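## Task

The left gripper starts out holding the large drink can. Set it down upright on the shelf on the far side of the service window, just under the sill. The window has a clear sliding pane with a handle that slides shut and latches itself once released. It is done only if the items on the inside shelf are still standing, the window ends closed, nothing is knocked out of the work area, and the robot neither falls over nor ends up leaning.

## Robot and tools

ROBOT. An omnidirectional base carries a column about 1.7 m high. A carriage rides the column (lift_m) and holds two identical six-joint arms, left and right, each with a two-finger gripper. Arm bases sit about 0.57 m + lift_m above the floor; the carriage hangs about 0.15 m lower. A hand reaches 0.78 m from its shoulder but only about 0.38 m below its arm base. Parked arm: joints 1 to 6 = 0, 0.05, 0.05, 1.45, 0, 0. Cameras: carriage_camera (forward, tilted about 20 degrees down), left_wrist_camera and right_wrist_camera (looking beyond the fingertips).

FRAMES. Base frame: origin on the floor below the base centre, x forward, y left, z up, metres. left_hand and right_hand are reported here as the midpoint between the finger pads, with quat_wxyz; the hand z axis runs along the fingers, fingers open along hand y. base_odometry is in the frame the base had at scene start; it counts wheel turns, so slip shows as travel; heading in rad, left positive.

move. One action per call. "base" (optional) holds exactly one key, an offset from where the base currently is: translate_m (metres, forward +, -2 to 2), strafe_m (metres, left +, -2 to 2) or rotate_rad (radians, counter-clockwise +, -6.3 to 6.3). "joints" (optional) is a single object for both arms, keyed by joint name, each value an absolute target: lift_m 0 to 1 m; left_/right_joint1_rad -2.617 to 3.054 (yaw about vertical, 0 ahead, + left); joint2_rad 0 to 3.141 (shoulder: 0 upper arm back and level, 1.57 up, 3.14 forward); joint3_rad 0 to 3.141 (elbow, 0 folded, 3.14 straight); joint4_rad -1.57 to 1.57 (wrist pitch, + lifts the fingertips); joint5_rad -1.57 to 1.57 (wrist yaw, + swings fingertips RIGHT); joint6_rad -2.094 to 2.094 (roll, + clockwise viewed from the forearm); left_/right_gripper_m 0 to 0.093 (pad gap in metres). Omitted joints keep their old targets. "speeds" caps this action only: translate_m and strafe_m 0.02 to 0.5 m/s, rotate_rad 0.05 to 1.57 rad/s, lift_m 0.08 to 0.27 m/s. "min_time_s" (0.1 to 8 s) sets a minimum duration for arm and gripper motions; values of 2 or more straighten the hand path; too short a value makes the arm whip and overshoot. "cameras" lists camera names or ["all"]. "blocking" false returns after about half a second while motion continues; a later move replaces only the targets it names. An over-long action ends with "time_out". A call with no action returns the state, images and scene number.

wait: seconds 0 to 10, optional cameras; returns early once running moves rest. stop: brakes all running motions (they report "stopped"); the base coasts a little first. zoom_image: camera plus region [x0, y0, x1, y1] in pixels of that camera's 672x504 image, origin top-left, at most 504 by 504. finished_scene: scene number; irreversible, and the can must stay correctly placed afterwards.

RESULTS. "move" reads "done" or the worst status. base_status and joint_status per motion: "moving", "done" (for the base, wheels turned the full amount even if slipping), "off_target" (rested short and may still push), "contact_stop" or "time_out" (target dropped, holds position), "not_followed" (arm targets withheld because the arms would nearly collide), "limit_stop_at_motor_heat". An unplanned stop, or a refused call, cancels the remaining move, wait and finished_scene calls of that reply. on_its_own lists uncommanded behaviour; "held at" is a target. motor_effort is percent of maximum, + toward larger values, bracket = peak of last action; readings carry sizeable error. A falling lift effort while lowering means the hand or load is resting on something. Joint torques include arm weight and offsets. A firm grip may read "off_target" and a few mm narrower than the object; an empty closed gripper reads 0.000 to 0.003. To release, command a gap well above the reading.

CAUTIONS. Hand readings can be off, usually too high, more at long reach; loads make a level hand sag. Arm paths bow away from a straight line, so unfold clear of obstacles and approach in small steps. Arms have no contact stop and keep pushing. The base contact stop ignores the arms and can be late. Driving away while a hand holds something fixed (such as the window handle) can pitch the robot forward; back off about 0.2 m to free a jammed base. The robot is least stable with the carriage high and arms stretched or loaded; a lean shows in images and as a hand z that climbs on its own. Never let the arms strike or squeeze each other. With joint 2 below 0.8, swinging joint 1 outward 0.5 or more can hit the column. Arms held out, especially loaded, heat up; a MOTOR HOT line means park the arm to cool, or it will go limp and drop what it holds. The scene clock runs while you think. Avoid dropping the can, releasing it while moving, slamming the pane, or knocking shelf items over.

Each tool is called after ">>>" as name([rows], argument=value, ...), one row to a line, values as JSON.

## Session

>>> move()

>>> zoom_image(camera="carriage_camera", region=[200, 100, 520, 340])

Scene clock: 0.00 s.
Joint torques (N m): no reading
base_odometry: x=+0.000 y=+0.000 heading=+0.000
base_status: not commanded
joint_positions: lift_m=+0.430 left_joint1_rad=+0.017 left_joint2_rad=+0.604 left_joint3_rad=+0.190 left_joint4_rad=-0.391 left_joint5_rad=+0.010 left_joint6_rad=+0.027 left_gripper_m=+0.06443 right_joint1_rad=+0.000 right_joint2_rad=+0.053 right_joint3_rad=+0.031 right_joint4_rad=+1.417 right_joint5_rad=+0.021 right_joint6_rad=+0.024 right_gripper_m=+0.09396
joint_status: not commanded
motor_effort: lift_m=+26 drive_wheels=-1
left_hand: x=+0.4428 y=+0.3140 z=+1.0435 quat_wxyz=(+0.374, +0.007, +0.928, +0.004) (m; base frame)
right_hand: x=+0.2659 y=-0.3156 z=+1.4286 quat_wxyz=(+0.996, +0.012, +0.088, +0.011) (m; base frame)
pictures: carriage_camera, left_wrist_camera, right_wrist_camera

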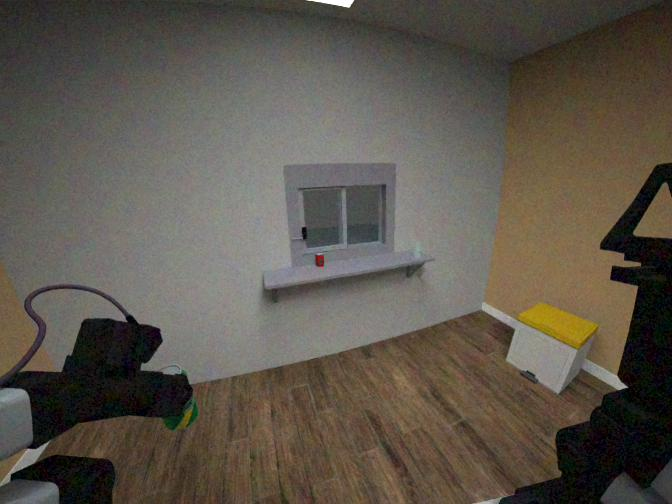

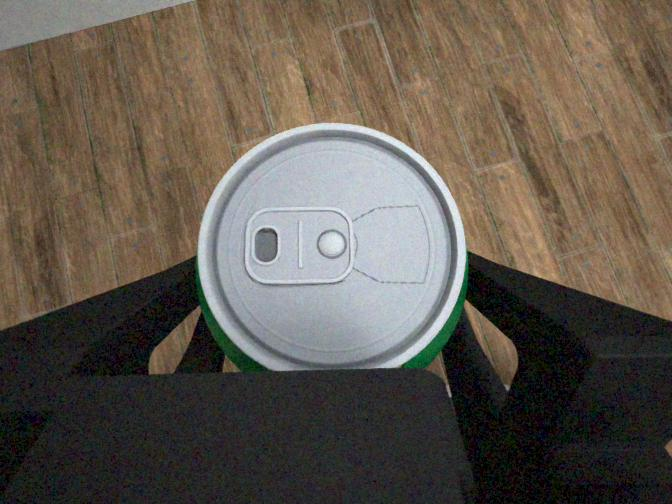

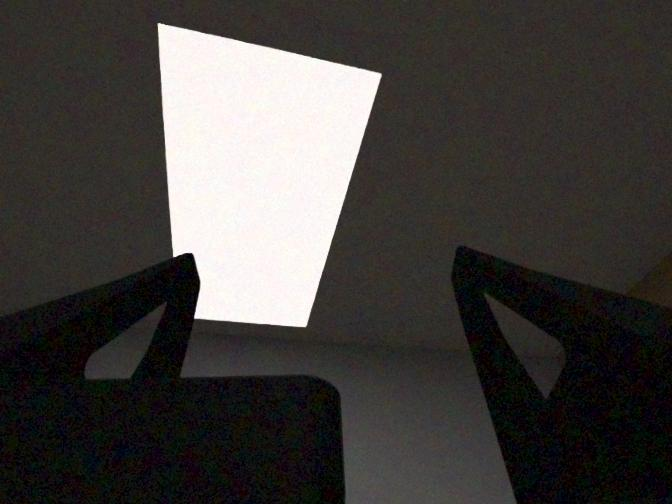

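Scaled by 1.575 from the camera's 672x504 image, which has a finer 960x720 frame.

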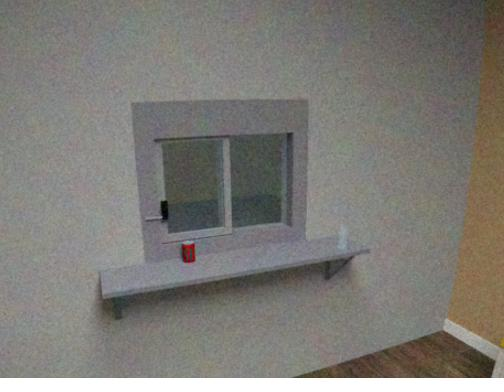

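>>> move(base={"rotate_rad": 0.415}, speeds={"rotate_rad":0.6}, joints={"lift_m":0.292,"left_joint2_rad":0.9,"left_joint3_rad":1.78,"left_joint4_rad":-1.57}, min_time_s=3, cameras=["carriage_camera"])

>>> move(base={"strafe_m": -0.55}, cameras=["carriage_camera"])

Scene clock: 10.63 s.
Joint torques (N m): left_arm=[-0.14 1.88 5.93 2.61 -0.06 0.06] | right_arm=[-0.18 3.3 5.16 -0.22 -0.05 0]
move: done
base_odometry: x=+0.000 y=+0.000 heading=+0.415
base_status: done
joint_positions: lift_m=+0.292 left_joint1_rad=+0.017 left_joint2_rad=+0.894 left_joint3_rad=+1.749 left_joint4_rad=-1.606 left_joint5_rad=+0.009 left_joint6_rad=+0.027 left_gripper_m=+0.06443 right_joint1_rad=+0.000 right_joint2_rad=+0.053 right_joint3_rad=+0.031 right_joint4_rad=+1.416 right_joint5_rad=+0.021 right_joint6_rad=+0.024 right_gripper_m=+0.09396
joint_status: all done
motor_effort: lift_m=+23(29) drive_wheels=+1(7)
left_hand: x=+0.3712 y=+0.3129 z=+1.2389 quat_wxyz=(+0.398, +0.007, +0.917, +0.005) (m; base frame)
right_hand: x=+0.2663 y=-0.3156 z=+1.2907 quat_wxyz=(+0.996, +0.012, +0.089, +0.011) (m; base frame)
pictures: carriage_camera

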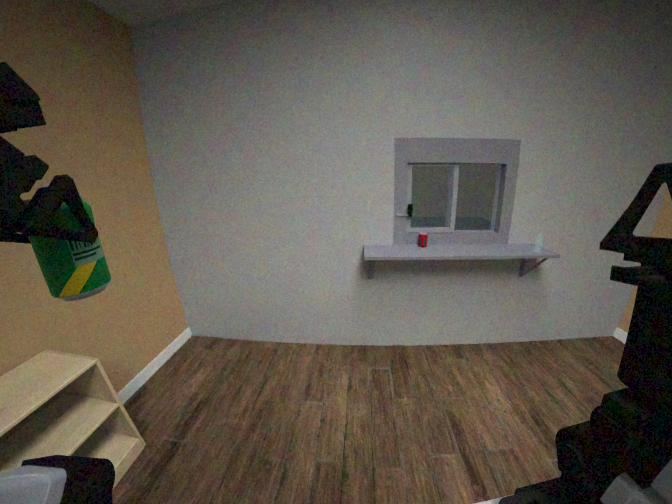

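Scene clock: 13.90 s.
Joint torques (N m): left_arm=[-0.14 1.83 5.82 2.58 -0.09 0.07] | right_arm=[-0.2 3.25 5.15 -0.22 -0.05 0]
move: done
base_odometry: x=+0.222 y=-0.503 heading=+0.415
base_status: done
joint_positions: lift_m=+0.292 left_joint1_rad=+0.017 left_joint2_rad=+0.894 left_joint3_rad=+1.749 left_joint4_rad=-1.607 left_joint5_rad=+0.010 left_joint6_rad=+0.027 left_gripper_m=+0.06443 right_joint1_rad=+0.000 right_joint2_rad=+0.053 right_joint3_rad=+0.031 right_joint4_rad=+1.416 right_joint5_rad=+0.021 right_joint6_rad=+0.024 right_gripper_m=+0.09396
joint_status: not commanded
motor_effort: lift_m=+27(28) drive_wheels=-4(11)
left_hand: x=+0.3712 y=+0.3127 z=+1.2388 quat_wxyz=(+0.398, +0.007, +0.917, +0.004) (m; base frame)
right_hand: x=+0.2663 y=-0.3156 z=+1.2907 quat_wxyz=(+0.996, +0.012, +0.089, +0.011) (m; base frame)
pictures: carriage_camera

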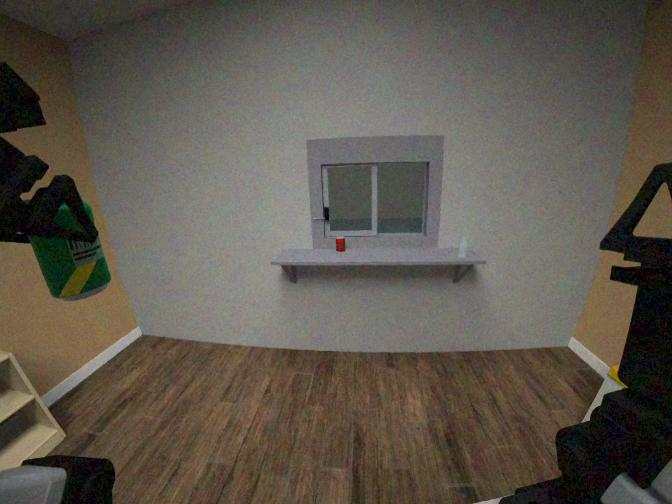

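>>> move(base={"translate_m": 0.85}, joints={"right_joint1_rad":1.06,"right_joint2_rad":1.93,"right_joint3_rad":1.22,"right_joint4_rad":0.72,"right_joint5_rad":1.06,"right_joint6_rad":0}, min_time_s=3, cameras=["right_wrist_camera","carriage_camera"])

Scene clock: 24.60 s.
Joint torques (N m): left_arm=[-0.12 1.2 5.72 2.62 -0.06 0.07] | right_arm=[0.58 -6.74 8.4 1.76 0.07 -0.09]
move: done
base_odometry: x=+1.000 y=-0.161 heading=+0.415
base_status: done
joint_positions: lift_m=+0.292 left_joint1_rad=+0.017 left_joint2_rad=+0.901 left_joint3_rad=+1.751 left_joint4_rad=-1.607 left_joint5_rad=+0.010 left_joint6_rad=+0.027 left_gripper_m=+0.06443 right_joint1_rad=+1.051 right_joint2_rad=+1.917 right_joint3_rad=+1.189 right_joint4_rad=+0.722 right_joint5_rad=+1.052 right_joint6_rad=+0.009 right_gripper_m=+0.09396
joint_status: all done
motor_effort: lift_m=+25(30) drive_wheels=-4(9)
left_hand: x=+0.3729 y=+0.3127 z=+1.2385 quat_wxyz=(+0.396, +0.007, +0.918, +0.004) (m; base frame)
right_hand: x=+0.5956 y=+0.0407 z=+1.1075 quat_wxyz=(+0.706, +0.002, +0.708, +0.001) (m; base frame)
pictures: carriage_camera, right_wrist_camera

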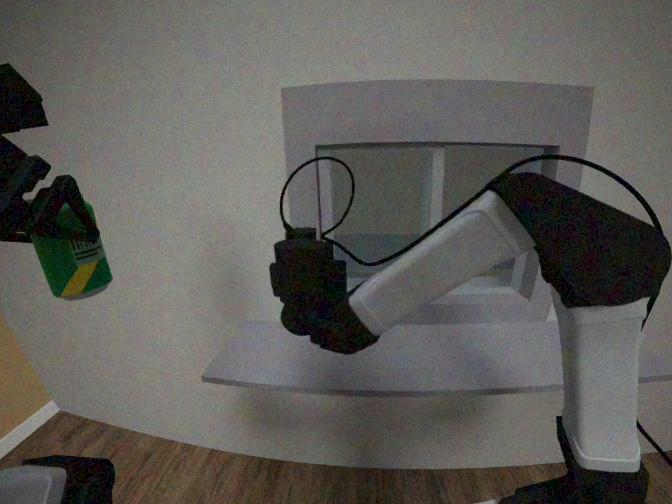

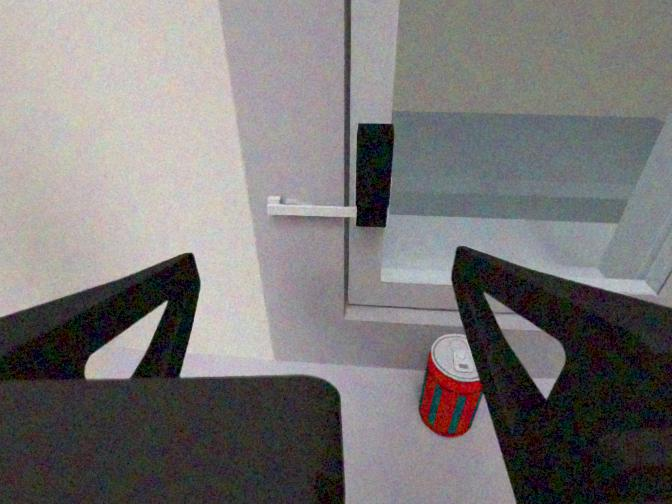

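>>> move(base={"strafe_m": -0.03}, joints={"right_gripper_m":0.075})

>>> move(base={"translate_m": 0.115}, speeds={"translate_m":0.1}, cameras=["right_wrist_camera"])

Scene clock: 29.40 s.
Joint torques (N m): left_arm=[-0.12 1.36 5.87 2.6 -0.05 0.09] | right_arm=[0.59 -6.9 8.46 1.71 0.05 -0.08]
move: done
base_odometry: x=+1.012 y=-0.188 heading=+0.415
base_status: done
joint_positions: lift_m=+0.292 left_joint1_rad=+0.017 left_joint2_rad=+0.901 left_joint3_rad=+1.751 left_joint4_rad=-1.607 left_joint5_rad=+0.010 left_joint6_rad=+0.027 left_gripper_m=+0.06444 right_joint1_rad=+1.051 right_joint2_rad=+1.917 right_joint3_rad=+1.189 right_joint4_rad=+0.721 right_joint5_rad=+1.054 right_joint6_rad=+0.009 right_gripper_m=+0.07507
joint_status: all done
motor_effort: lift_m=+26(27) drive_wheels=-2(6)
left_hand: x=+0.3729 y=+0.3127 z=+1.2385 quat_wxyz=(+0.396, +0.007, +0.918, +0.004) (m; base frame)
right_hand: x=+0.5956 y=+0.0404 z=+1.1074 quat_wxyz=(+0.706, +0.002, +0.708, +0.000) (m; base frame)
pictures: none

Scene clock: 31.23 s.
Joint torques (N m): left_arm=[-0.17 1.2 5.72 2.6 -0.07 0.07] | right_arm=[0.27 -6.76 8.44 1.75 0.05 -0.08]
move: done
base_odometry: x=+1.118 y=-0.142 heading=+0.415
base_status: done
joint_positions: lift_m=+0.292 left_joint1_rad=+0.017 left_joint2_rad=+0.901 left_joint3_rad=+1.751 left_joint4_rad=-1.607 left_joint5_rad=+0.010 left_joint6_rad=+0.027 left_gripper_m=+0.06444 right_joint1_rad=+1.055 right_joint2_rad=+1.917 right_joint3_rad=+1.189 right_joint4_rad=+0.721 right_joint5_rad=+1.055 right_joint6_rad=+0.009 right_gripper_m=+0.07507
joint_status: not commanded
motor_effort: lift_m=+23(28) drive_wheels=-3(7)
left_hand: x=+0.3729 y=+0.3127 z=+1.2386 quat_wxyz=(+0.396, +0.007, +0.918, +0.004) (m; base frame)
right_hand: x=+0.5943 y=+0.0417 z=+1.1073 quat_wxyz=(+0.706, +0.001, +0.708, +0.001) (m; base frame)
pictures: right_wrist_camera

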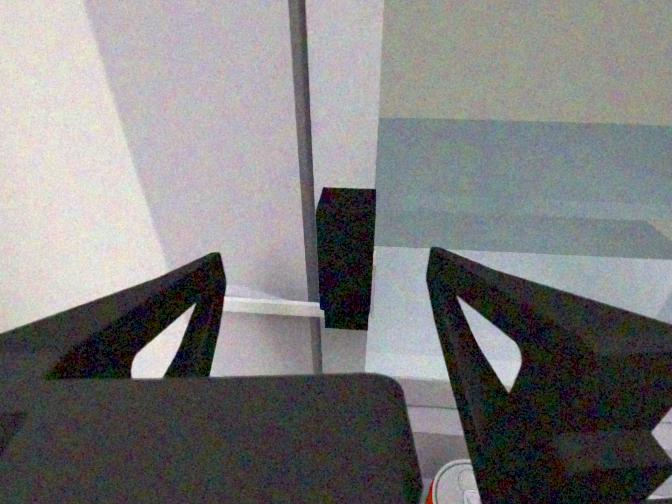

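>>> move(base={"translate_m": 0.042}, speeds={"translate_m":0.06}, cameras=["right_wrist_camera"])

>>> move(joints={"right_gripper_m":0.01}, min_time_s=1.5, cameras=["all"])

Scene clock: 36.73 s.
Joint torques (N m): left_arm=[-0.13 1.24 5.49 2.62 -0.09 0.07] | right_arm=[0.14 -6.83 8.5 1.75 0.04 -0.08]
move: done
base_odometry: x=+1.156 y=-0.125 heading=+0.414
base_status: done
joint_positions: lift_m=+0.292 left_joint1_rad=+0.017 left_joint2_rad=+0.902 left_joint3_rad=+1.751 left_joint4_rad=-1.607 left_joint5_rad=+0.010 left_joint6_rad=+0.027 left_gripper_m=+0.06444 right_joint1_rad=+1.056 right_joint2_rad=+1.917 right_joint3_rad=+1.189 right_joint4_rad=+0.719 right_joint5_rad=+1.055 right_joint6_rad=+0.009 right_gripper_m=+0.07507
joint_status: not commanded
motor_effort: lift_m=+25(29) drive_wheels=-3(6)
left_hand: x=+0.3732 y=+0.3127 z=+1.2385 quat_wxyz=(+0.395, +0.007, +0.918, +0.004) (m; base frame)
right_hand: x=+0.5939 y=+0.0420 z=+1.1070 quat_wxyz=(+0.706, +0.000, +0.709, +0.001) (m; base frame)
pictures: right_wrist_camera

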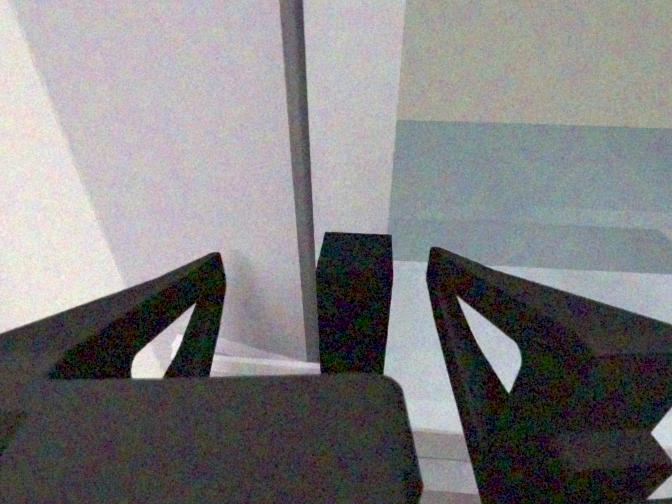

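Scene clock: 38.53 s.
Joint torques (N m): left_arm=[-0.09 1.22 5.63 2.61 -0.09 0.07] | right_arm=[0.25 -6.74 8.43 1.74 -0.44 -0.07]
move: off_target
base_odometry: x=+1.156 y=-0.125 heading=+0.414
base_status: not commanded
joint_positions: lift_m=+0.292 left_joint1_rad=+0.017 left_joint2_rad=+0.902 left_joint3_rad=+1.751 left_joint4_rad=-1.607 left_joint5_rad=+0.010 left_joint6_rad=+0.027 left_gripper_m=+0.06444 right_joint1_rad=+1.055 right_joint2_rad=+1.917 right_joint3_rad=+1.189 right_joint4_rad=+0.718 right_joint5_rad=+1.102 right_joint6_rad=+0.008 right_gripper_m=+0.02571
joint_status: right_gripper_m off_target (ended at +0.02574, target +0.01000)
motor_effort: lift_m=+27(28) drive_wheels=-3(3)
left_hand: x=+0.3732 y=+0.3127 z=+1.2385 quat_wxyz=(+0.395, +0.007, +0.918, +0.004) (m; base frame)
right_hand: x=+0.5940 y=+0.0336 z=+1.1070 quat_wxyz=(+0.705, +0.016, +0.708, -0.017) (m; base frame)
pictures: carriage_camera, left_wrist_camera, right_wrist_camera

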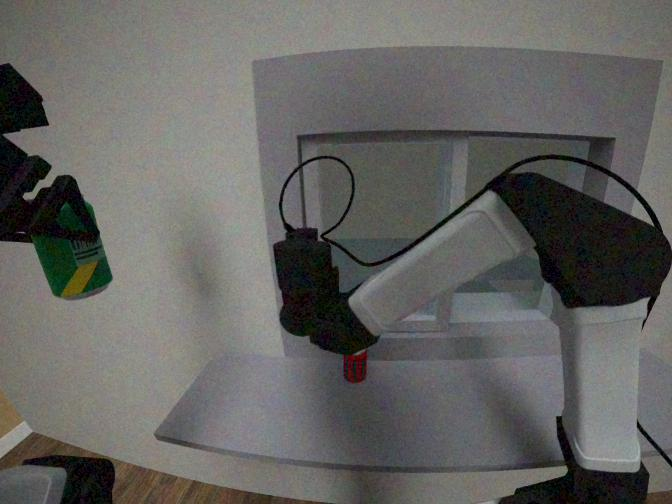

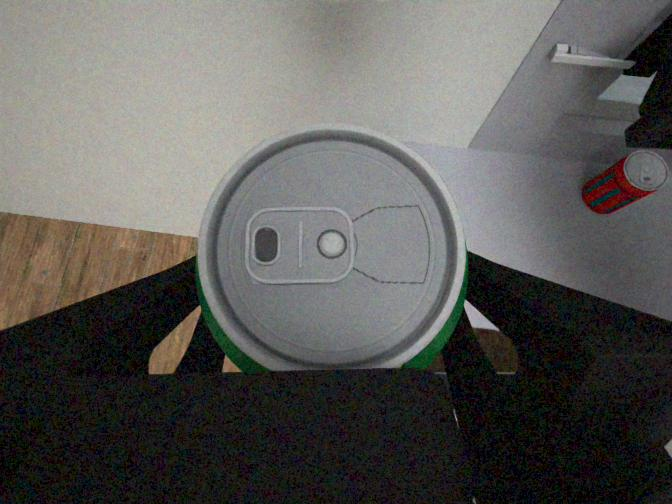

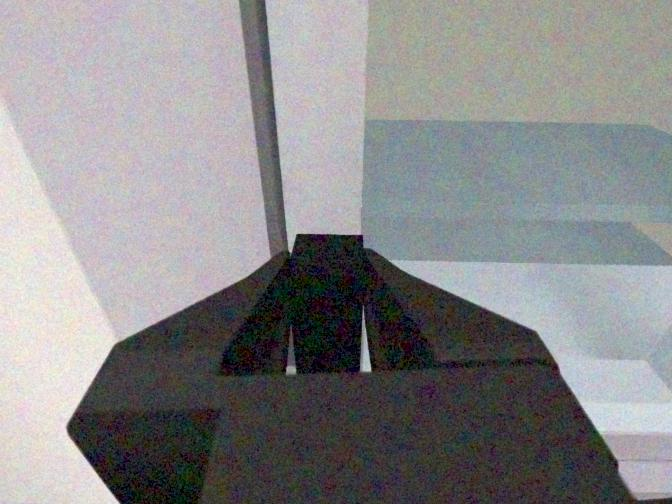

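>>> move(base={"strafe_m": -0.24}, speeds={"strafe_m":0.08}, cameras=["all"])

Scene clock: 46.90 s.
Joint torques (N m): left_arm=[-0.24 1.1 5.81 2.57 -0.09 0.04] | right_arm=[-0.27 -7.82 7.34 1.8 0.05 -0.07]
move: done
base_odometry: x=+1.253 y=-0.345 heading=+0.413
base_status: done
joint_positions: lift_m=+0.292 left_joint1_rad=+0.017 left_joint2_rad=+0.903 left_joint3_rad=+1.751 left_joint4_rad=-1.607 left_joint5_rad=+0.010 left_joint6_rad=+0.027 left_gripper_m=+0.06444 right_joint1_rad=+1.061 right_joint2_rad=+1.929 right_joint3_rad=+1.204 right_joint4_rad=+0.717 right_joint5_rad=+1.054 right_joint6_rad=+0.008 right_gripper_m=+0.01007
joint_status: not commanded
on_its_own: right_gripper_m moved -0.01564 to your old target +0.01000
motor_effort: lift_m=+26(29) drive_wheels=+10(21)
left_hand: x=+0.3733 y=+0.3127 z=+1.2385 quat_wxyz=(+0.395, +0.007, +0.919, +0.004) (m; base frame)
right_hand: x=+0.5937 y=+0.0470 z=+1.1065 quat_wxyz=(+0.706, -0.002, +0.709, +0.003) (m; base frame)
pictures: carriage_camera, left_wrist_camera, right_wrist_camera

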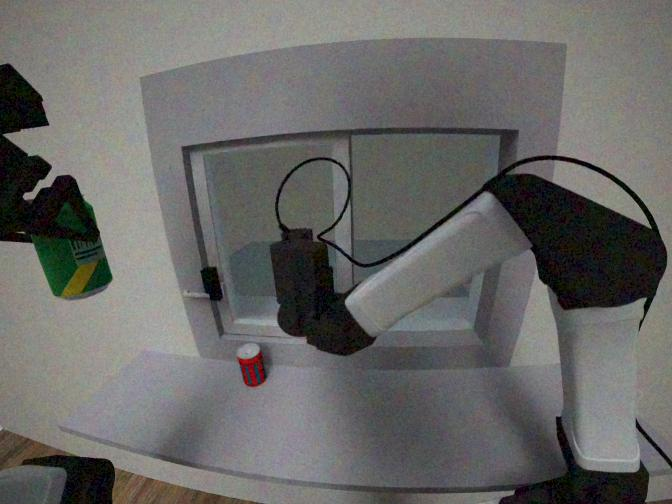

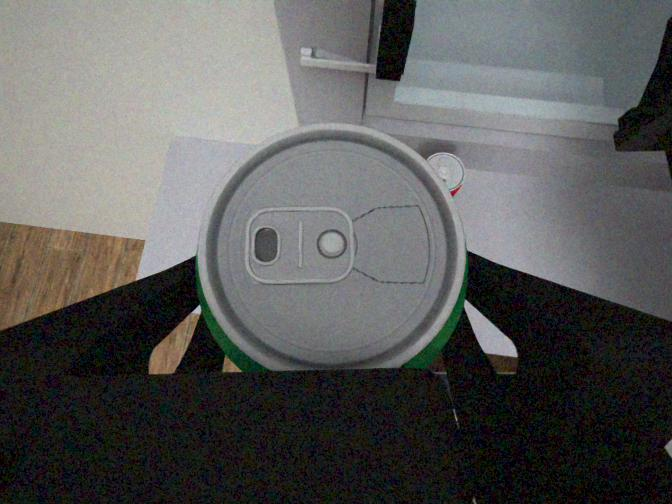

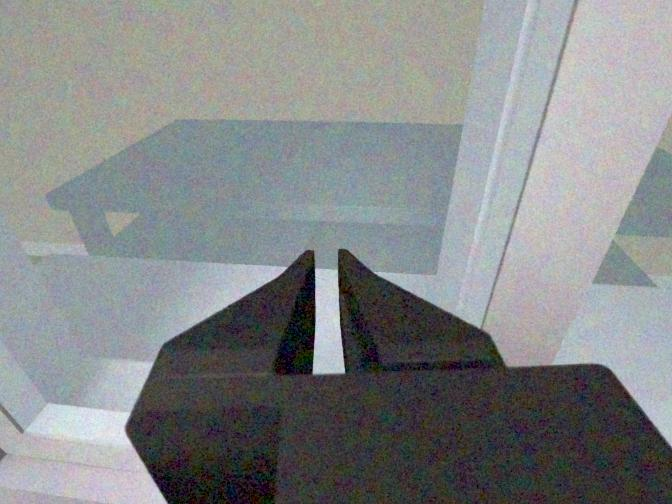

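>>> move(base={"translate_m": -0.08}, joints={"right_gripper_m":0.075})

>>> move(base={"strafe_m": 0.235})

>>> move(base={"translate_m": 0.05}, speeds={"translate_m":0.1}, cameras=["right_wrist_camera"])

Scene clock: 53.70 s.
Joint torques (N m): left_arm=[-0.13 0.95 5.63 2.62 -0.07 0.04] | right_arm=[-0.13 -7.79 7.32 1.79 0.06 -0.07]
move: done
base_odometry: x=+1.179 y=-0.377 heading=+0.413
base_status: done
joint_positions: lift_m=+0.292 left_joint1_rad=+0.017 left_joint2_rad=+0.905 left_joint3_rad=+1.752 left_joint4_rad=-1.607 left_joint5_rad=+0.010 left_joint6_rad=+0.027 left_gripper_m=+0.06444 right_joint1_rad=+1.060 right_joint2_rad=+1.929 right_joint3_rad=+1.204 right_joint4_rad=+0.716 right_joint5_rad=+1.055 right_joint6_rad=+0.008 right_gripper_m=+0.07493
joint_status: all done
motor_effort: lift_m=+26(27) drive_wheels=-2(8)
left_hand: x=+0.3738 y=+0.3127 z=+1.2385 quat_wxyz=(+0.395, +0.007, +0.919, +0.004) (m; base frame)
right_hand: x=+0.5940 y=+0.0466 z=+1.1064 quat_wxyz=(+0.705, -0.002, +0.709, +0.002) (m; base frame)
pictures: none

Scene clock: 55.93 s.
Joint torques (N m): left_arm=[-0.2 1.02 5.61 2.63 -0.1 0.07] | right_arm=[-0.2 -7.8 7.31 1.79 0.04 -0.07]
move: done
base_odometry: x=+1.085 y=-0.162 heading=+0.414
base_status: done
joint_positions: lift_m=+0.292 left_joint1_rad=+0.017 left_joint2_rad=+0.905 left_joint3_rad=+1.752 left_joint4_rad=-1.607 left_joint5_rad=+0.010 left_joint6_rad=+0.027 left_gripper_m=+0.06444 right_joint1_rad=+1.060 right_joint2_rad=+1.929 right_joint3_rad=+1.204 right_joint4_rad=+0.716 right_joint5_rad=+1.055 right_joint6_rad=+0.008 right_gripper_m=+0.07493
joint_status: not commanded
motor_effort: lift_m=+23(28) drive_wheels=-3(10)
left_hand: x=+0.3738 y=+0.3128 z=+1.2385 quat_wxyz=(+0.395, +0.007, +0.919, +0.004) (m; base frame)
right_hand: x=+0.5940 y=+0.0465 z=+1.1064 quat_wxyz=(+0.705, -0.002, +0.709, +0.002) (m; base frame)
pictures: none

Scene clock: 57.13 s.
Joint torques (N m): left_arm=[-0.18 1.07 5.67 2.6 -0.08 0.07] | right_arm=[-0.17 -7.9 7.35 1.79 0.04 -0.08]
move: done
base_odometry: x=+1.130 y=-0.142 heading=+0.414
base_status: done
joint_positions: lift_m=+0.292 left_joint1_rad=+0.017 left_joint2_rad=+0.905 left_joint3_rad=+1.752 left_joint4_rad=-1.607 left_joint5_rad=+0.010 left_joint6_rad=+0.027 left_gripper_m=+0.06444 right_joint1_rad=+1.060 right_joint2_rad=+1.929 right_joint3_rad=+1.204 right_joint4_rad=+0.716 right_joint5_rad=+1.055 right_joint6_rad=+0.008 right_gripper_m=+0.07493
joint_status: not commanded
motor_effort: lift_m=+25(28) drive_wheels=-4(9)
left_hand: x=+0.3738 y=+0.3128 z=+1.2385 quat_wxyz=(+0.395, +0.007, +0.919, +0.004) (m; base frame)
right_hand: x=+0.5941 y=+0.0463 z=+1.1064 quat_wxyz=(+0.705, -0.002, +0.709, +0.001) (m; base frame)
pictures: right_wrist_camera

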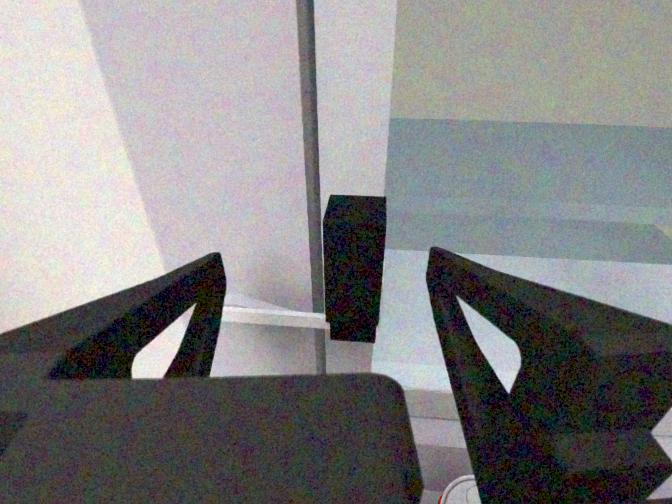

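>>> move(base={"strafe_m": -0.012})

>>> move(base={"translate_m": 0.048}, speeds={"translate_m":0.06})

>>> move(joints={"right_gripper_m":0.01}, min_time_s=1.5)

>>> move(base={"strafe_m": -0.06}, speeds={"strafe_m":0.05}, cameras=["right_wrist_camera"])

Scene clock: 61.50 s.
Joint torques (N m): left_arm=[-0.13 0.98 5.61 2.58 -0.09 0.07] | right_arm=[-0.16 -7.79 7.35 1.82 0.04 -0.07]
move: done
base_odometry: x=+1.135 y=-0.152 heading=+0.414
base_status: done
joint_positions: lift_m=+0.292 left_joint1_rad=+0.017 left_joint2_rad=+0.905 left_joint3_rad=+1.752 left_joint4_rad=-1.607 left_joint5_rad=+0.009 left_joint6_rad=+0.027 left_gripper_m=+0.06444 right_joint1_rad=+1.060 right_joint2_rad=+1.929 right_joint3_rad=+1.204 right_joint4_rad=+0.716 right_joint5_rad=+1.055 right_joint6_rad=+0.008 right_gripper_m=+0.07493
joint_status: not commanded
motor_effort: lift_m=+26(27) drive_wheels=+1(7)
left_hand: x=+0.3738 y=+0.3129 z=+1.2385 quat_wxyz=(+0.395, +0.007, +0.919, +0.004) (m; base frame)
right_hand: x=+0.5941 y=+0.0463 z=+1.1064 quat_wxyz=(+0.705, -0.002, +0.709, +0.001) (m; base frame)
pictures: none

Scene clock: 62.83 s.
Joint torques (N m): left_arm=[-0.05 0.84 5.59 2.6 -0.06 0.07] | right_arm=[-0.2 -7.91 7.41 1.78 0.05 -0.07]
move: done
base_odometry: x=+1.179 y=-0.133 heading=+0.414
base_status: done
joint_positions: lift_m=+0.292 left_joint1_rad=+0.017 left_joint2_rad=+0.905 left_joint3_rad=+1.752 left_joint4_rad=-1.607 left_joint5_rad=+0.010 left_joint6_rad=+0.027 left_gripper_m=+0.06444 right_joint1_rad=+1.060 right_joint2_rad=+1.929 right_joint3_rad=+1.204 right_joint4_rad=+0.716 right_joint5_rad=+1.055 right_joint6_rad=+0.008 right_gripper_m=+0.07493
joint_status: not commanded
motor_effort: lift_m=+25(29) drive_wheels=-3(7)
left_hand: x=+0.3738 y=+0.3128 z=+1.2385 quat_wxyz=(+0.395, +0.007, +0.919, +0.004) (m; base frame)
right_hand: x=+0.5940 y=+0.0466 z=+1.1064 quat_wxyz=(+0.705, -0.002, +0.709, +0.002) (m; base frame)
pictures: none

Scene clock: 64.63 s.
Joint torques (N m): left_arm=[-0.18 0.9 5.56 2.62 -0.08 0.07] | right_arm=[-0.39 -7.77 7.24 1.74 -0.45 -0.15]
move: off_target
base_odometry: x=+1.179 y=-0.133 heading=+0.414
base_status: not commanded
joint_positions: lift_m=+0.292 left_joint1_rad=+0.017 left_joint2_rad=+0.905 left_joint3_rad=+1.752 left_joint4_rad=-1.607 left_joint5_rad=+0.010 left_joint6_rad=+0.027 left_gripper_m=+0.06444 right_joint1_rad=+1.063 right_joint2_rad=+1.929 right_joint3_rad=+1.204 right_joint4_rad=+0.718 right_joint5_rad=+1.097 right_joint6_rad=+0.016 right_gripper_m=+0.02650
joint_status: right_gripper_m off_target (ended at +0.02652, target +0.01000)
motor_effort: lift_m=+25(28) drive_wheels=-3(3)
left_hand: x=+0.3738 y=+0.3128 z=+1.2385 quat_wxyz=(+0.395, +0.007, +0.919, +0.004) (m; base frame)
right_hand: x=+0.5931 y=+0.0400 z=+1.1068 quat_wxyz=(+0.706, +0.016, +0.708, -0.009) (m; base frame)
pictures: none

Scene clock: 66.43 s.
Joint torques (N m): left_arm=[-0.12 0.94 5.61 2.6 -0.08 0.07] | right_arm=[-1.36 -9.25 5.87 1.54 -0.42 -0.27]
move: done
base_odometry: x=+1.203 y=-0.188 heading=+0.413
base_status: done
joint_positions: lift_m=+0.292 left_joint1_rad=+0.017 left_joint2_rad=+0.905 left_joint3_rad=+1.752 left_joint4_rad=-1.607 left_joint5_rad=+0.009 left_joint6_rad=+0.027 left_gripper_m=+0.06444 right_joint1_rad=+1.074 right_joint2_rad=+1.947 right_joint3_rad=+1.221 right_joint4_rad=+0.735 right_joint5_rad=+1.094 right_joint6_rad=+0.027 right_gripper_m=+0.02685
joint_status: not commanded
motor_effort: lift_m=+25(28) drive_wheels=+8(12)
left_hand: x=+0.3738 y=+0.3129 z=+1.2385 quat_wxyz=(+0.395, +0.007, +0.919, +0.004) (m; base frame)
right_hand: x=+0.5912 y=+0.0485 z=+1.1074 quat_wxyz=(+0.709, +0.020, +0.705, +0.005) (m; base frame)
pictures: right_wrist_camera

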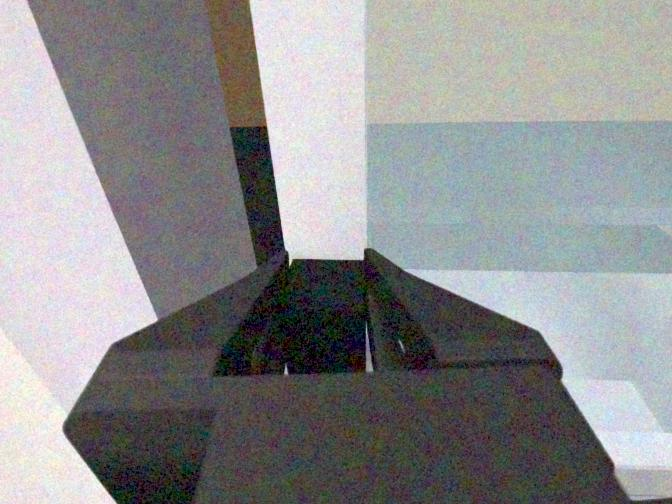

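Opening. Continue.

>>> move(base={"strafe_m": -0.18}, speeds={"strafe_m":0.08}, cameras=["all"])

Scene clock: 73.17 s.
Joint torques (N m): left_arm=[0.01 0.96 5.65 2.61 -0.07 0.09] | right_arm=[-4.38 -8.87 5.86 1.25 -0.53 -0.12]
move: done
base_odometry: x=+1.275 y=-0.353 heading=+0.412
base_status: done
joint_positions: lift_m=+0.292 left_joint1_rad=+0.017 left_joint2_rad=+0.905 left_joint3_rad=+1.752 left_joint4_rad=-1.607 left_joint5_rad=+0.009 left_joint6_rad=+0.027 left_gripper_m=+0.06444 right_joint1_rad=+1.110 right_joint2_rad=+1.943 right_joint3_rad=+1.221 right_joint4_rad=+0.761 right_joint5_rad=+1.108 right_joint6_rad=+0.012 right_gripper_m=+0.02662
joint_status: not commanded
motor_effort: lift_m=+26(29) drive_wheels=+10(22)
left_hand: x=+0.3738 y=+0.3130 z=+1.2384 quat_wxyz=(+0.395, +0.006, +0.919, +0.005) (m; base frame)
right_hand: x=+0.5778 y=+0.0587 z=+1.1132 quat_wxyz=(+0.713, +0.016, +0.701, +0.017) (m; base frame)
pictures: carriage_camera, left_wrist_camera, right_wrist_camera

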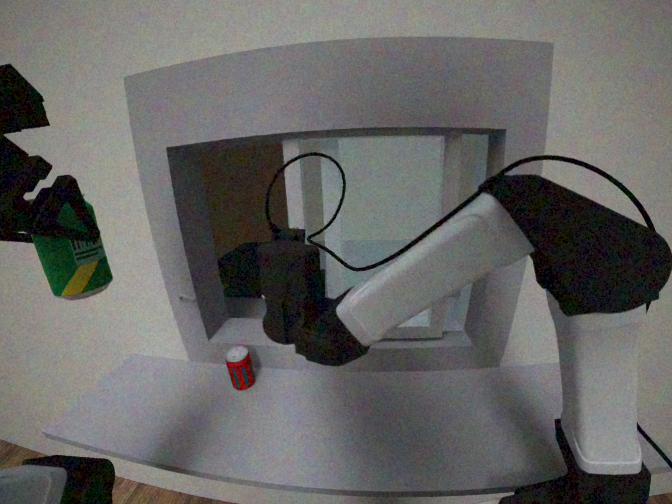

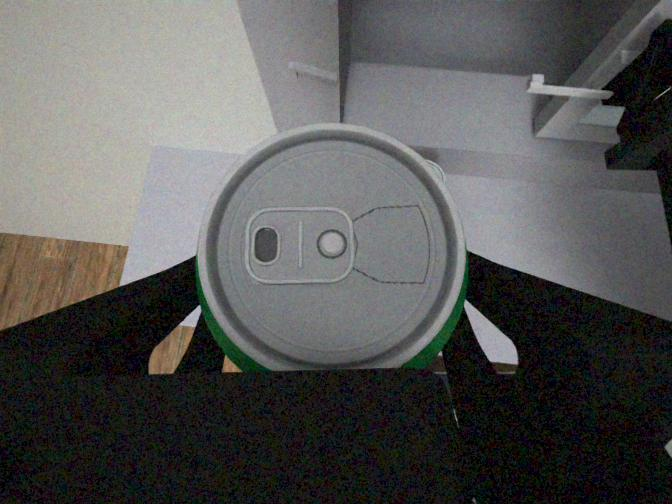

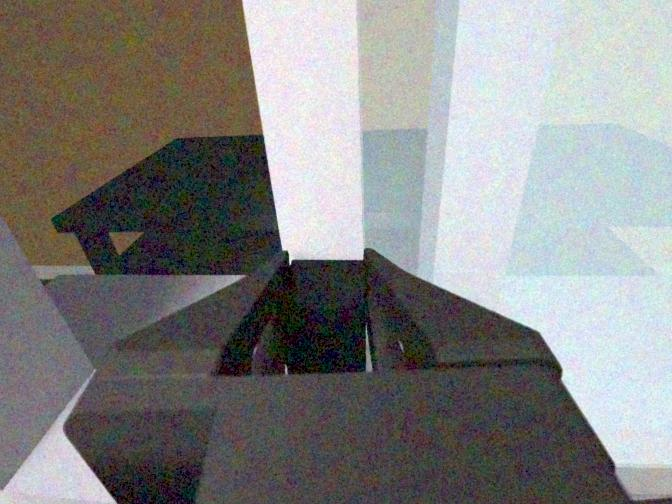

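>>> move(joints={"left_joint1_rad":-0.5,"left_joint2_rad":1.27,"left_joint3_rad":1.2,"left_joint4_rad":-0.6,"left_joint5_rad":-0.38,"left_joint6_rad":-0.33}, min_time_s=3.5, cameras=["all"])

Scene clock: 83.70 s.
Joint torques (N m): left_arm=[-0.85 -3.92 7.31 3.06 -0.65 -0.09] | right_arm=[-4.4 -8.87 5.86 1.25 -0.52 -0.11]
move: off_target
base_odometry: x=+1.275 y=-0.353 heading=+0.412
base_status: not commanded
joint_positions: lift_m=+0.292 left_joint1_rad=-0.493 left_joint2_rad=+1.272 left_joint3_rad=+1.188 left_joint4_rad=-0.683 left_joint5_rad=-0.347 left_joint6_rad=-0.317 left_gripper_m=+0.06444 right_joint1_rad=+1.110 right_joint2_rad=+1.943 right_joint3_rad=+1.221 right_joint4_rad=+0.761 right_joint5_rad=+1.108 right_joint6_rad=+0.012 right_gripper_m=+0.02662
joint_status: left_joint4_rad off_target (ended at -0.684, target -0.600); left_joint5_rad off_target (ended at -0.347, target -0.380); the others done
motor_effort: lift_m=+25(28) drive_wheels=+10(10)
left_hand: x=+0.5672 y=+0.1926 z=+1.1049 quat_wxyz=(+0.417, +0.012, +0.909, -0.006) (m; base frame)
right_hand: x=+0.5778 y=+0.0587 z=+1.1132 quat_wxyz=(+0.713, +0.016, +0.701, +0.017) (m; base frame)
pictures: carriage_camera, left_wrist_camera, right_wrist_camera

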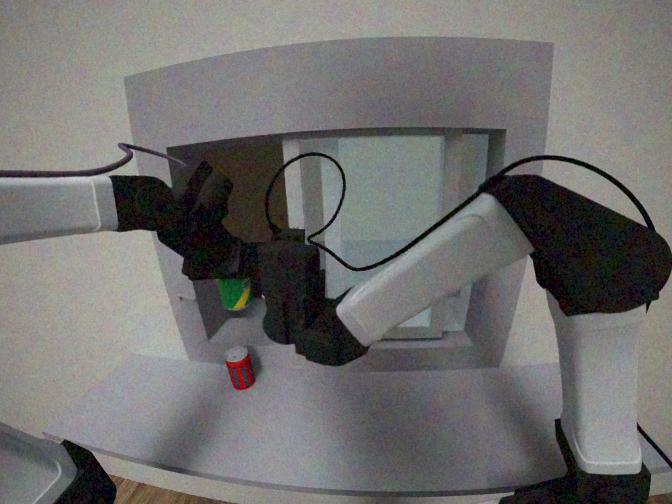

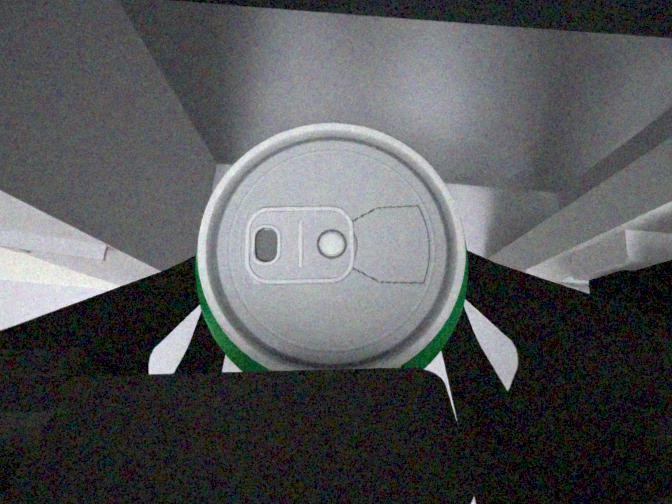

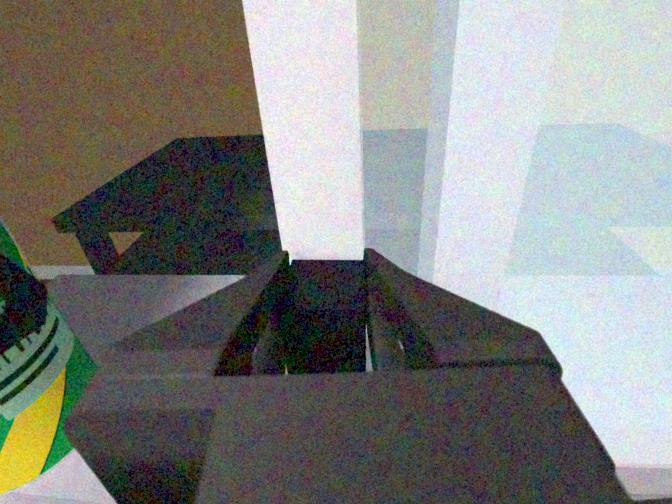

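>>> move(joints={"left_joint1_rad":-0.41,"left_joint2_rad":1.815,"left_joint3_rad":1.63,"left_joint4_rad":-0.48,"left_joint5_rad":-0.31,"left_joint6_rad":-0.26}, min_time_s=3, cameras=["left_wrist_camera","right_wrist_camera"])

>>> move(joints={"left_joint1_rad":-0.31,"left_joint2_rad":2.21,"left_joint3_rad":1.99,"left_joint4_rad":-0.44,"left_joint5_rad":-0.24,"left_joint6_rad":-0.2}, min_time_s=3, cameras=["left_wrist_camera","right_wrist_camera"])

Scene clock: 91.27 s.
Joint torques (N m): left_arm=[0.57 -8.06 10.7 2.99 -0.27 0.2] | right_arm=[-4.41 -8.88 5.87 1.25 -0.53 -0.11]
move: off_target
base_odometry: x=+1.275 y=-0.353 heading=+0.412
base_status: not commanded
joint_positions: lift_m=+0.292 left_joint1_rad=-0.417 left_joint2_rad=+1.818 left_joint3_rad=+1.581 left_joint4_rad=-0.561 left_joint5_rad=-0.309 left_joint6_rad=-0.273 left_gripper_m=+0.06444 right_joint1_rad=+1.110 right_joint2_rad=+1.943 right_joint3_rad=+1.221 right_joint4_rad=+0.761 right_joint5_rad=+1.108 right_joint6_rad=+0.012 right_gripper_m=+0.02662
joint_status: left_joint4_rad off_target (ended at -0.561, target -0.480); the others done
motor_effort: lift_m=+26(29) drive_wheels=+10(10)
left_hand: x=+0.7021 y=+0.1560 z=+1.0633 quat_wxyz=(+0.399, +0.008, +0.917, +0.008) (m; base frame)
right_hand: x=+0.5777 y=+0.0588 z=+1.1132 quat_wxyz=(+0.713, +0.016, +0.701, +0.017) (m; base frame)
pictures: left_wrist_camera, right_wrist_camera

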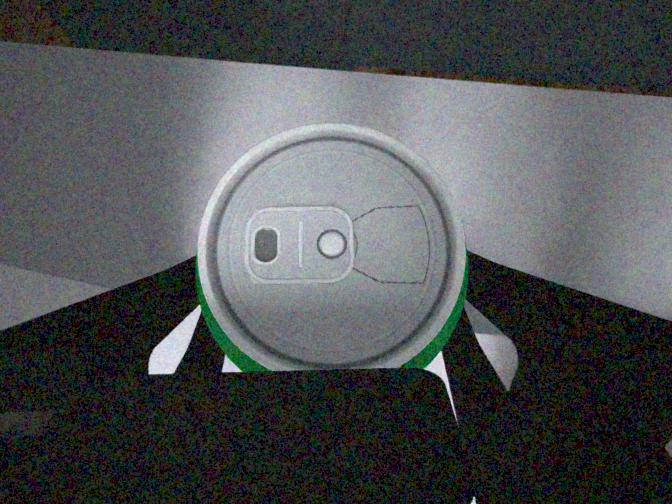

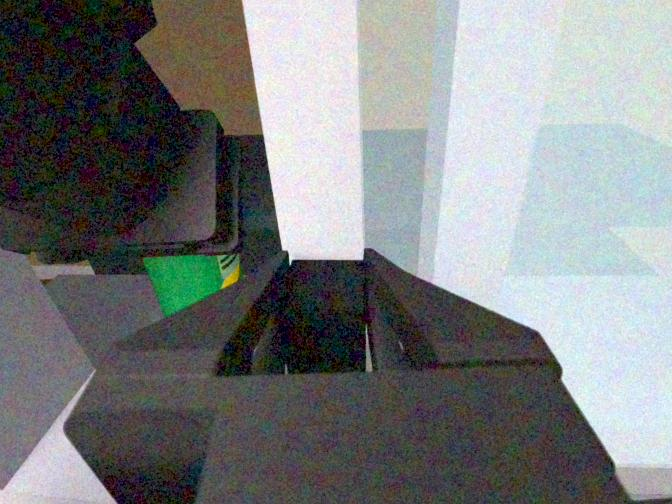

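Scene clock: 94.57 s.
Joint torques (N m): left_arm=[0.57 -10.77 10.66 3 -0.18 0.21] | right_arm=[-4.42 -8.88 5.86 1.25 -0.53 -0.12]
move: off_target
base_odometry: x=+1.275 y=-0.353 heading=+0.412
base_status: not commanded
joint_positions: lift_m=+0.292 left_joint1_rad=-0.317 left_joint2_rad=+2.212 left_joint3_rad=+1.940 left_joint4_rad=-0.522 left_joint5_rad=-0.242 left_joint6_rad=-0.213 left_gripper_m=+0.06444 right_joint1_rad=+1.110 right_joint2_rad=+1.943 right_joint3_rad=+1.221 right_joint4_rad=+0.761 right_joint5_rad=+1.108 right_joint6_rad=+0.012 right_gripper_m=+0.02662
joint_status: left_joint4_rad off_target (ended at -0.522, target -0.440); the others done
motor_effort: lift_m=+25(28) drive_wheels=+10(10)
left_hand: x=+0.8032 y=+0.1642 z=+1.0084 quat_wxyz=(+0.392, +0.002, +0.920, +0.009) (m; base frame)
right_hand: x=+0.5777 y=+0.0588 z=+1.1133 quat_wxyz=(+0.713, +0.016, +0.701, +0.017) (m; base frame)
pictures: left_wrist_camera, right_wrist_camera

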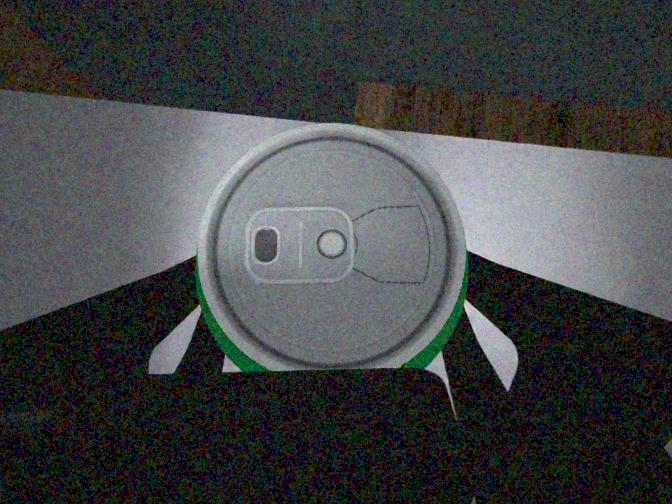

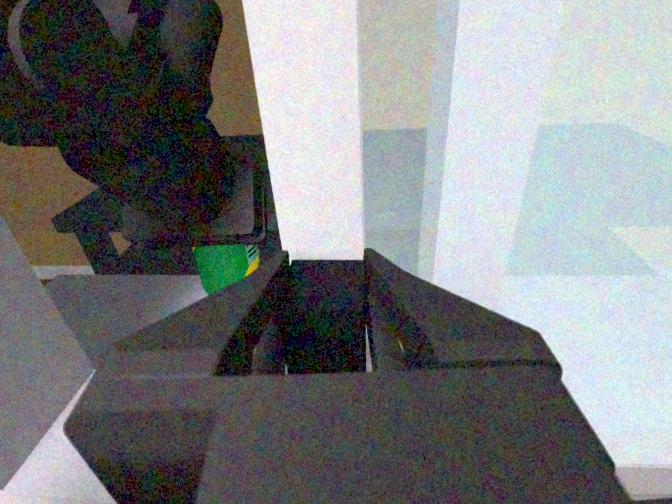

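>>> move(joints={"left_joint2_rad":2.235,"left_joint3_rad":1.83,"left_joint4_rad":-0.31}, min_time_s=2)

>>> move(joints={"left_joint2_rad":2.245,"left_joint3_rad":1.76,"left_joint4_rad":-0.23}, min_time_s=2, cameras=["right_wrist_camera","left_wrist_camera"])

Scene clock: 102.23 s.
Joint torques (N m): left_arm=[0.51 -10.76 7.25 3 -0.21 0.21] | right_arm=[-4.4 -8.88 5.86 1.25 -0.53 -0.12]
move: off_target
base_odometry: x=+1.275 y=-0.353 heading=+0.412
base_status: not commanded
joint_positions: lift_m=+0.292 left_joint1_rad=-0.317 left_joint2_rad=+2.238 left_joint3_rad=+1.819 left_joint4_rad=-0.391 left_joint5_rad=-0.241 left_joint6_rad=-0.213 left_gripper_m=+0.06444 right_joint1_rad=+1.110 right_joint2_rad=+1.943 right_joint3_rad=+1.221 right_joint4_rad=+0.761 right_joint5_rad=+1.108 right_joint6_rad=+0.012 right_gripper_m=+0.02662
joint_status: left_joint4_rad off_target (ended at -0.391, target -0.310); the others done
motor_effort: lift_m=+28(28) drive_wheels=+10(10)
left_hand: x=+0.8020 y=+0.1645 z=+0.9650 quat_wxyz=(+0.385, +0.004, +0.923, +0.011) (m; base frame)
right_hand: x=+0.5777 y=+0.0588 z=+1.1133 quat_wxyz=(+0.713, +0.016, +0.701, +0.017) (m; base frame)
pictures: none

Scene clock: 104.50 s.
Joint torques (N m): left_arm=[0.49 -10.74 7.16 2.97 -0.22 0.19] | right_arm=[-4.41 -8.85 5.85 1.25 -0.53 -0.12]
move: off_target
base_odometry: x=+1.275 y=-0.353 heading=+0.412
base_status: not commanded
joint_positions: lift_m=+0.292 left_joint1_rad=-0.317 left_joint2_rad=+2.246 left_joint3_rad=+1.749 left_joint4_rad=-0.311 left_joint5_rad=-0.241 left_joint6_rad=-0.213 left_gripper_m=+0.06444 right_joint1_rad=+1.110 right_joint2_rad=+1.943 right_joint3_rad=+1.221 right_joint4_rad=+0.761 right_joint5_rad=+1.108 right_joint6_rad=+0.012 right_gripper_m=+0.02662
joint_status: left_joint4_rad off_target (ended at -0.311, target -0.230); the others done
motor_effort: lift_m=+25(28) drive_wheels=+10(10)
left_hand: x=+0.7998 y=+0.1652 z=+0.9443 quat_wxyz=(+0.386, +0.003, +0.923, +0.011) (m; base frame)
right_hand: x=+0.5777 y=+0.0588 z=+1.1133 quat_wxyz=(+0.713, +0.016, +0.701, +0.017) (m; base frame)
pictures: left_wrist_camera, right_wrist_camera

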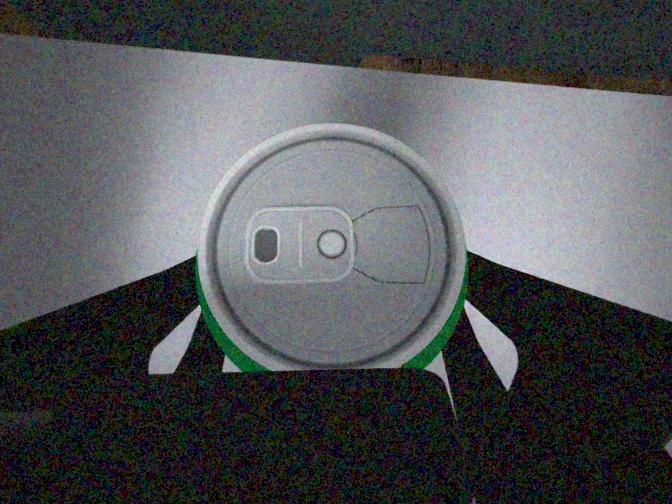

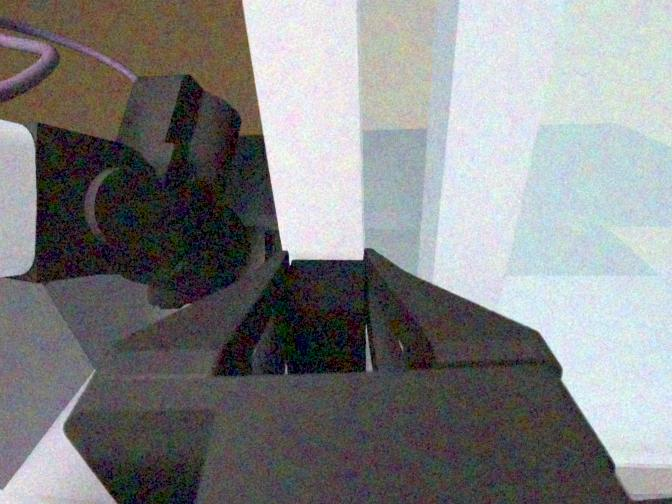

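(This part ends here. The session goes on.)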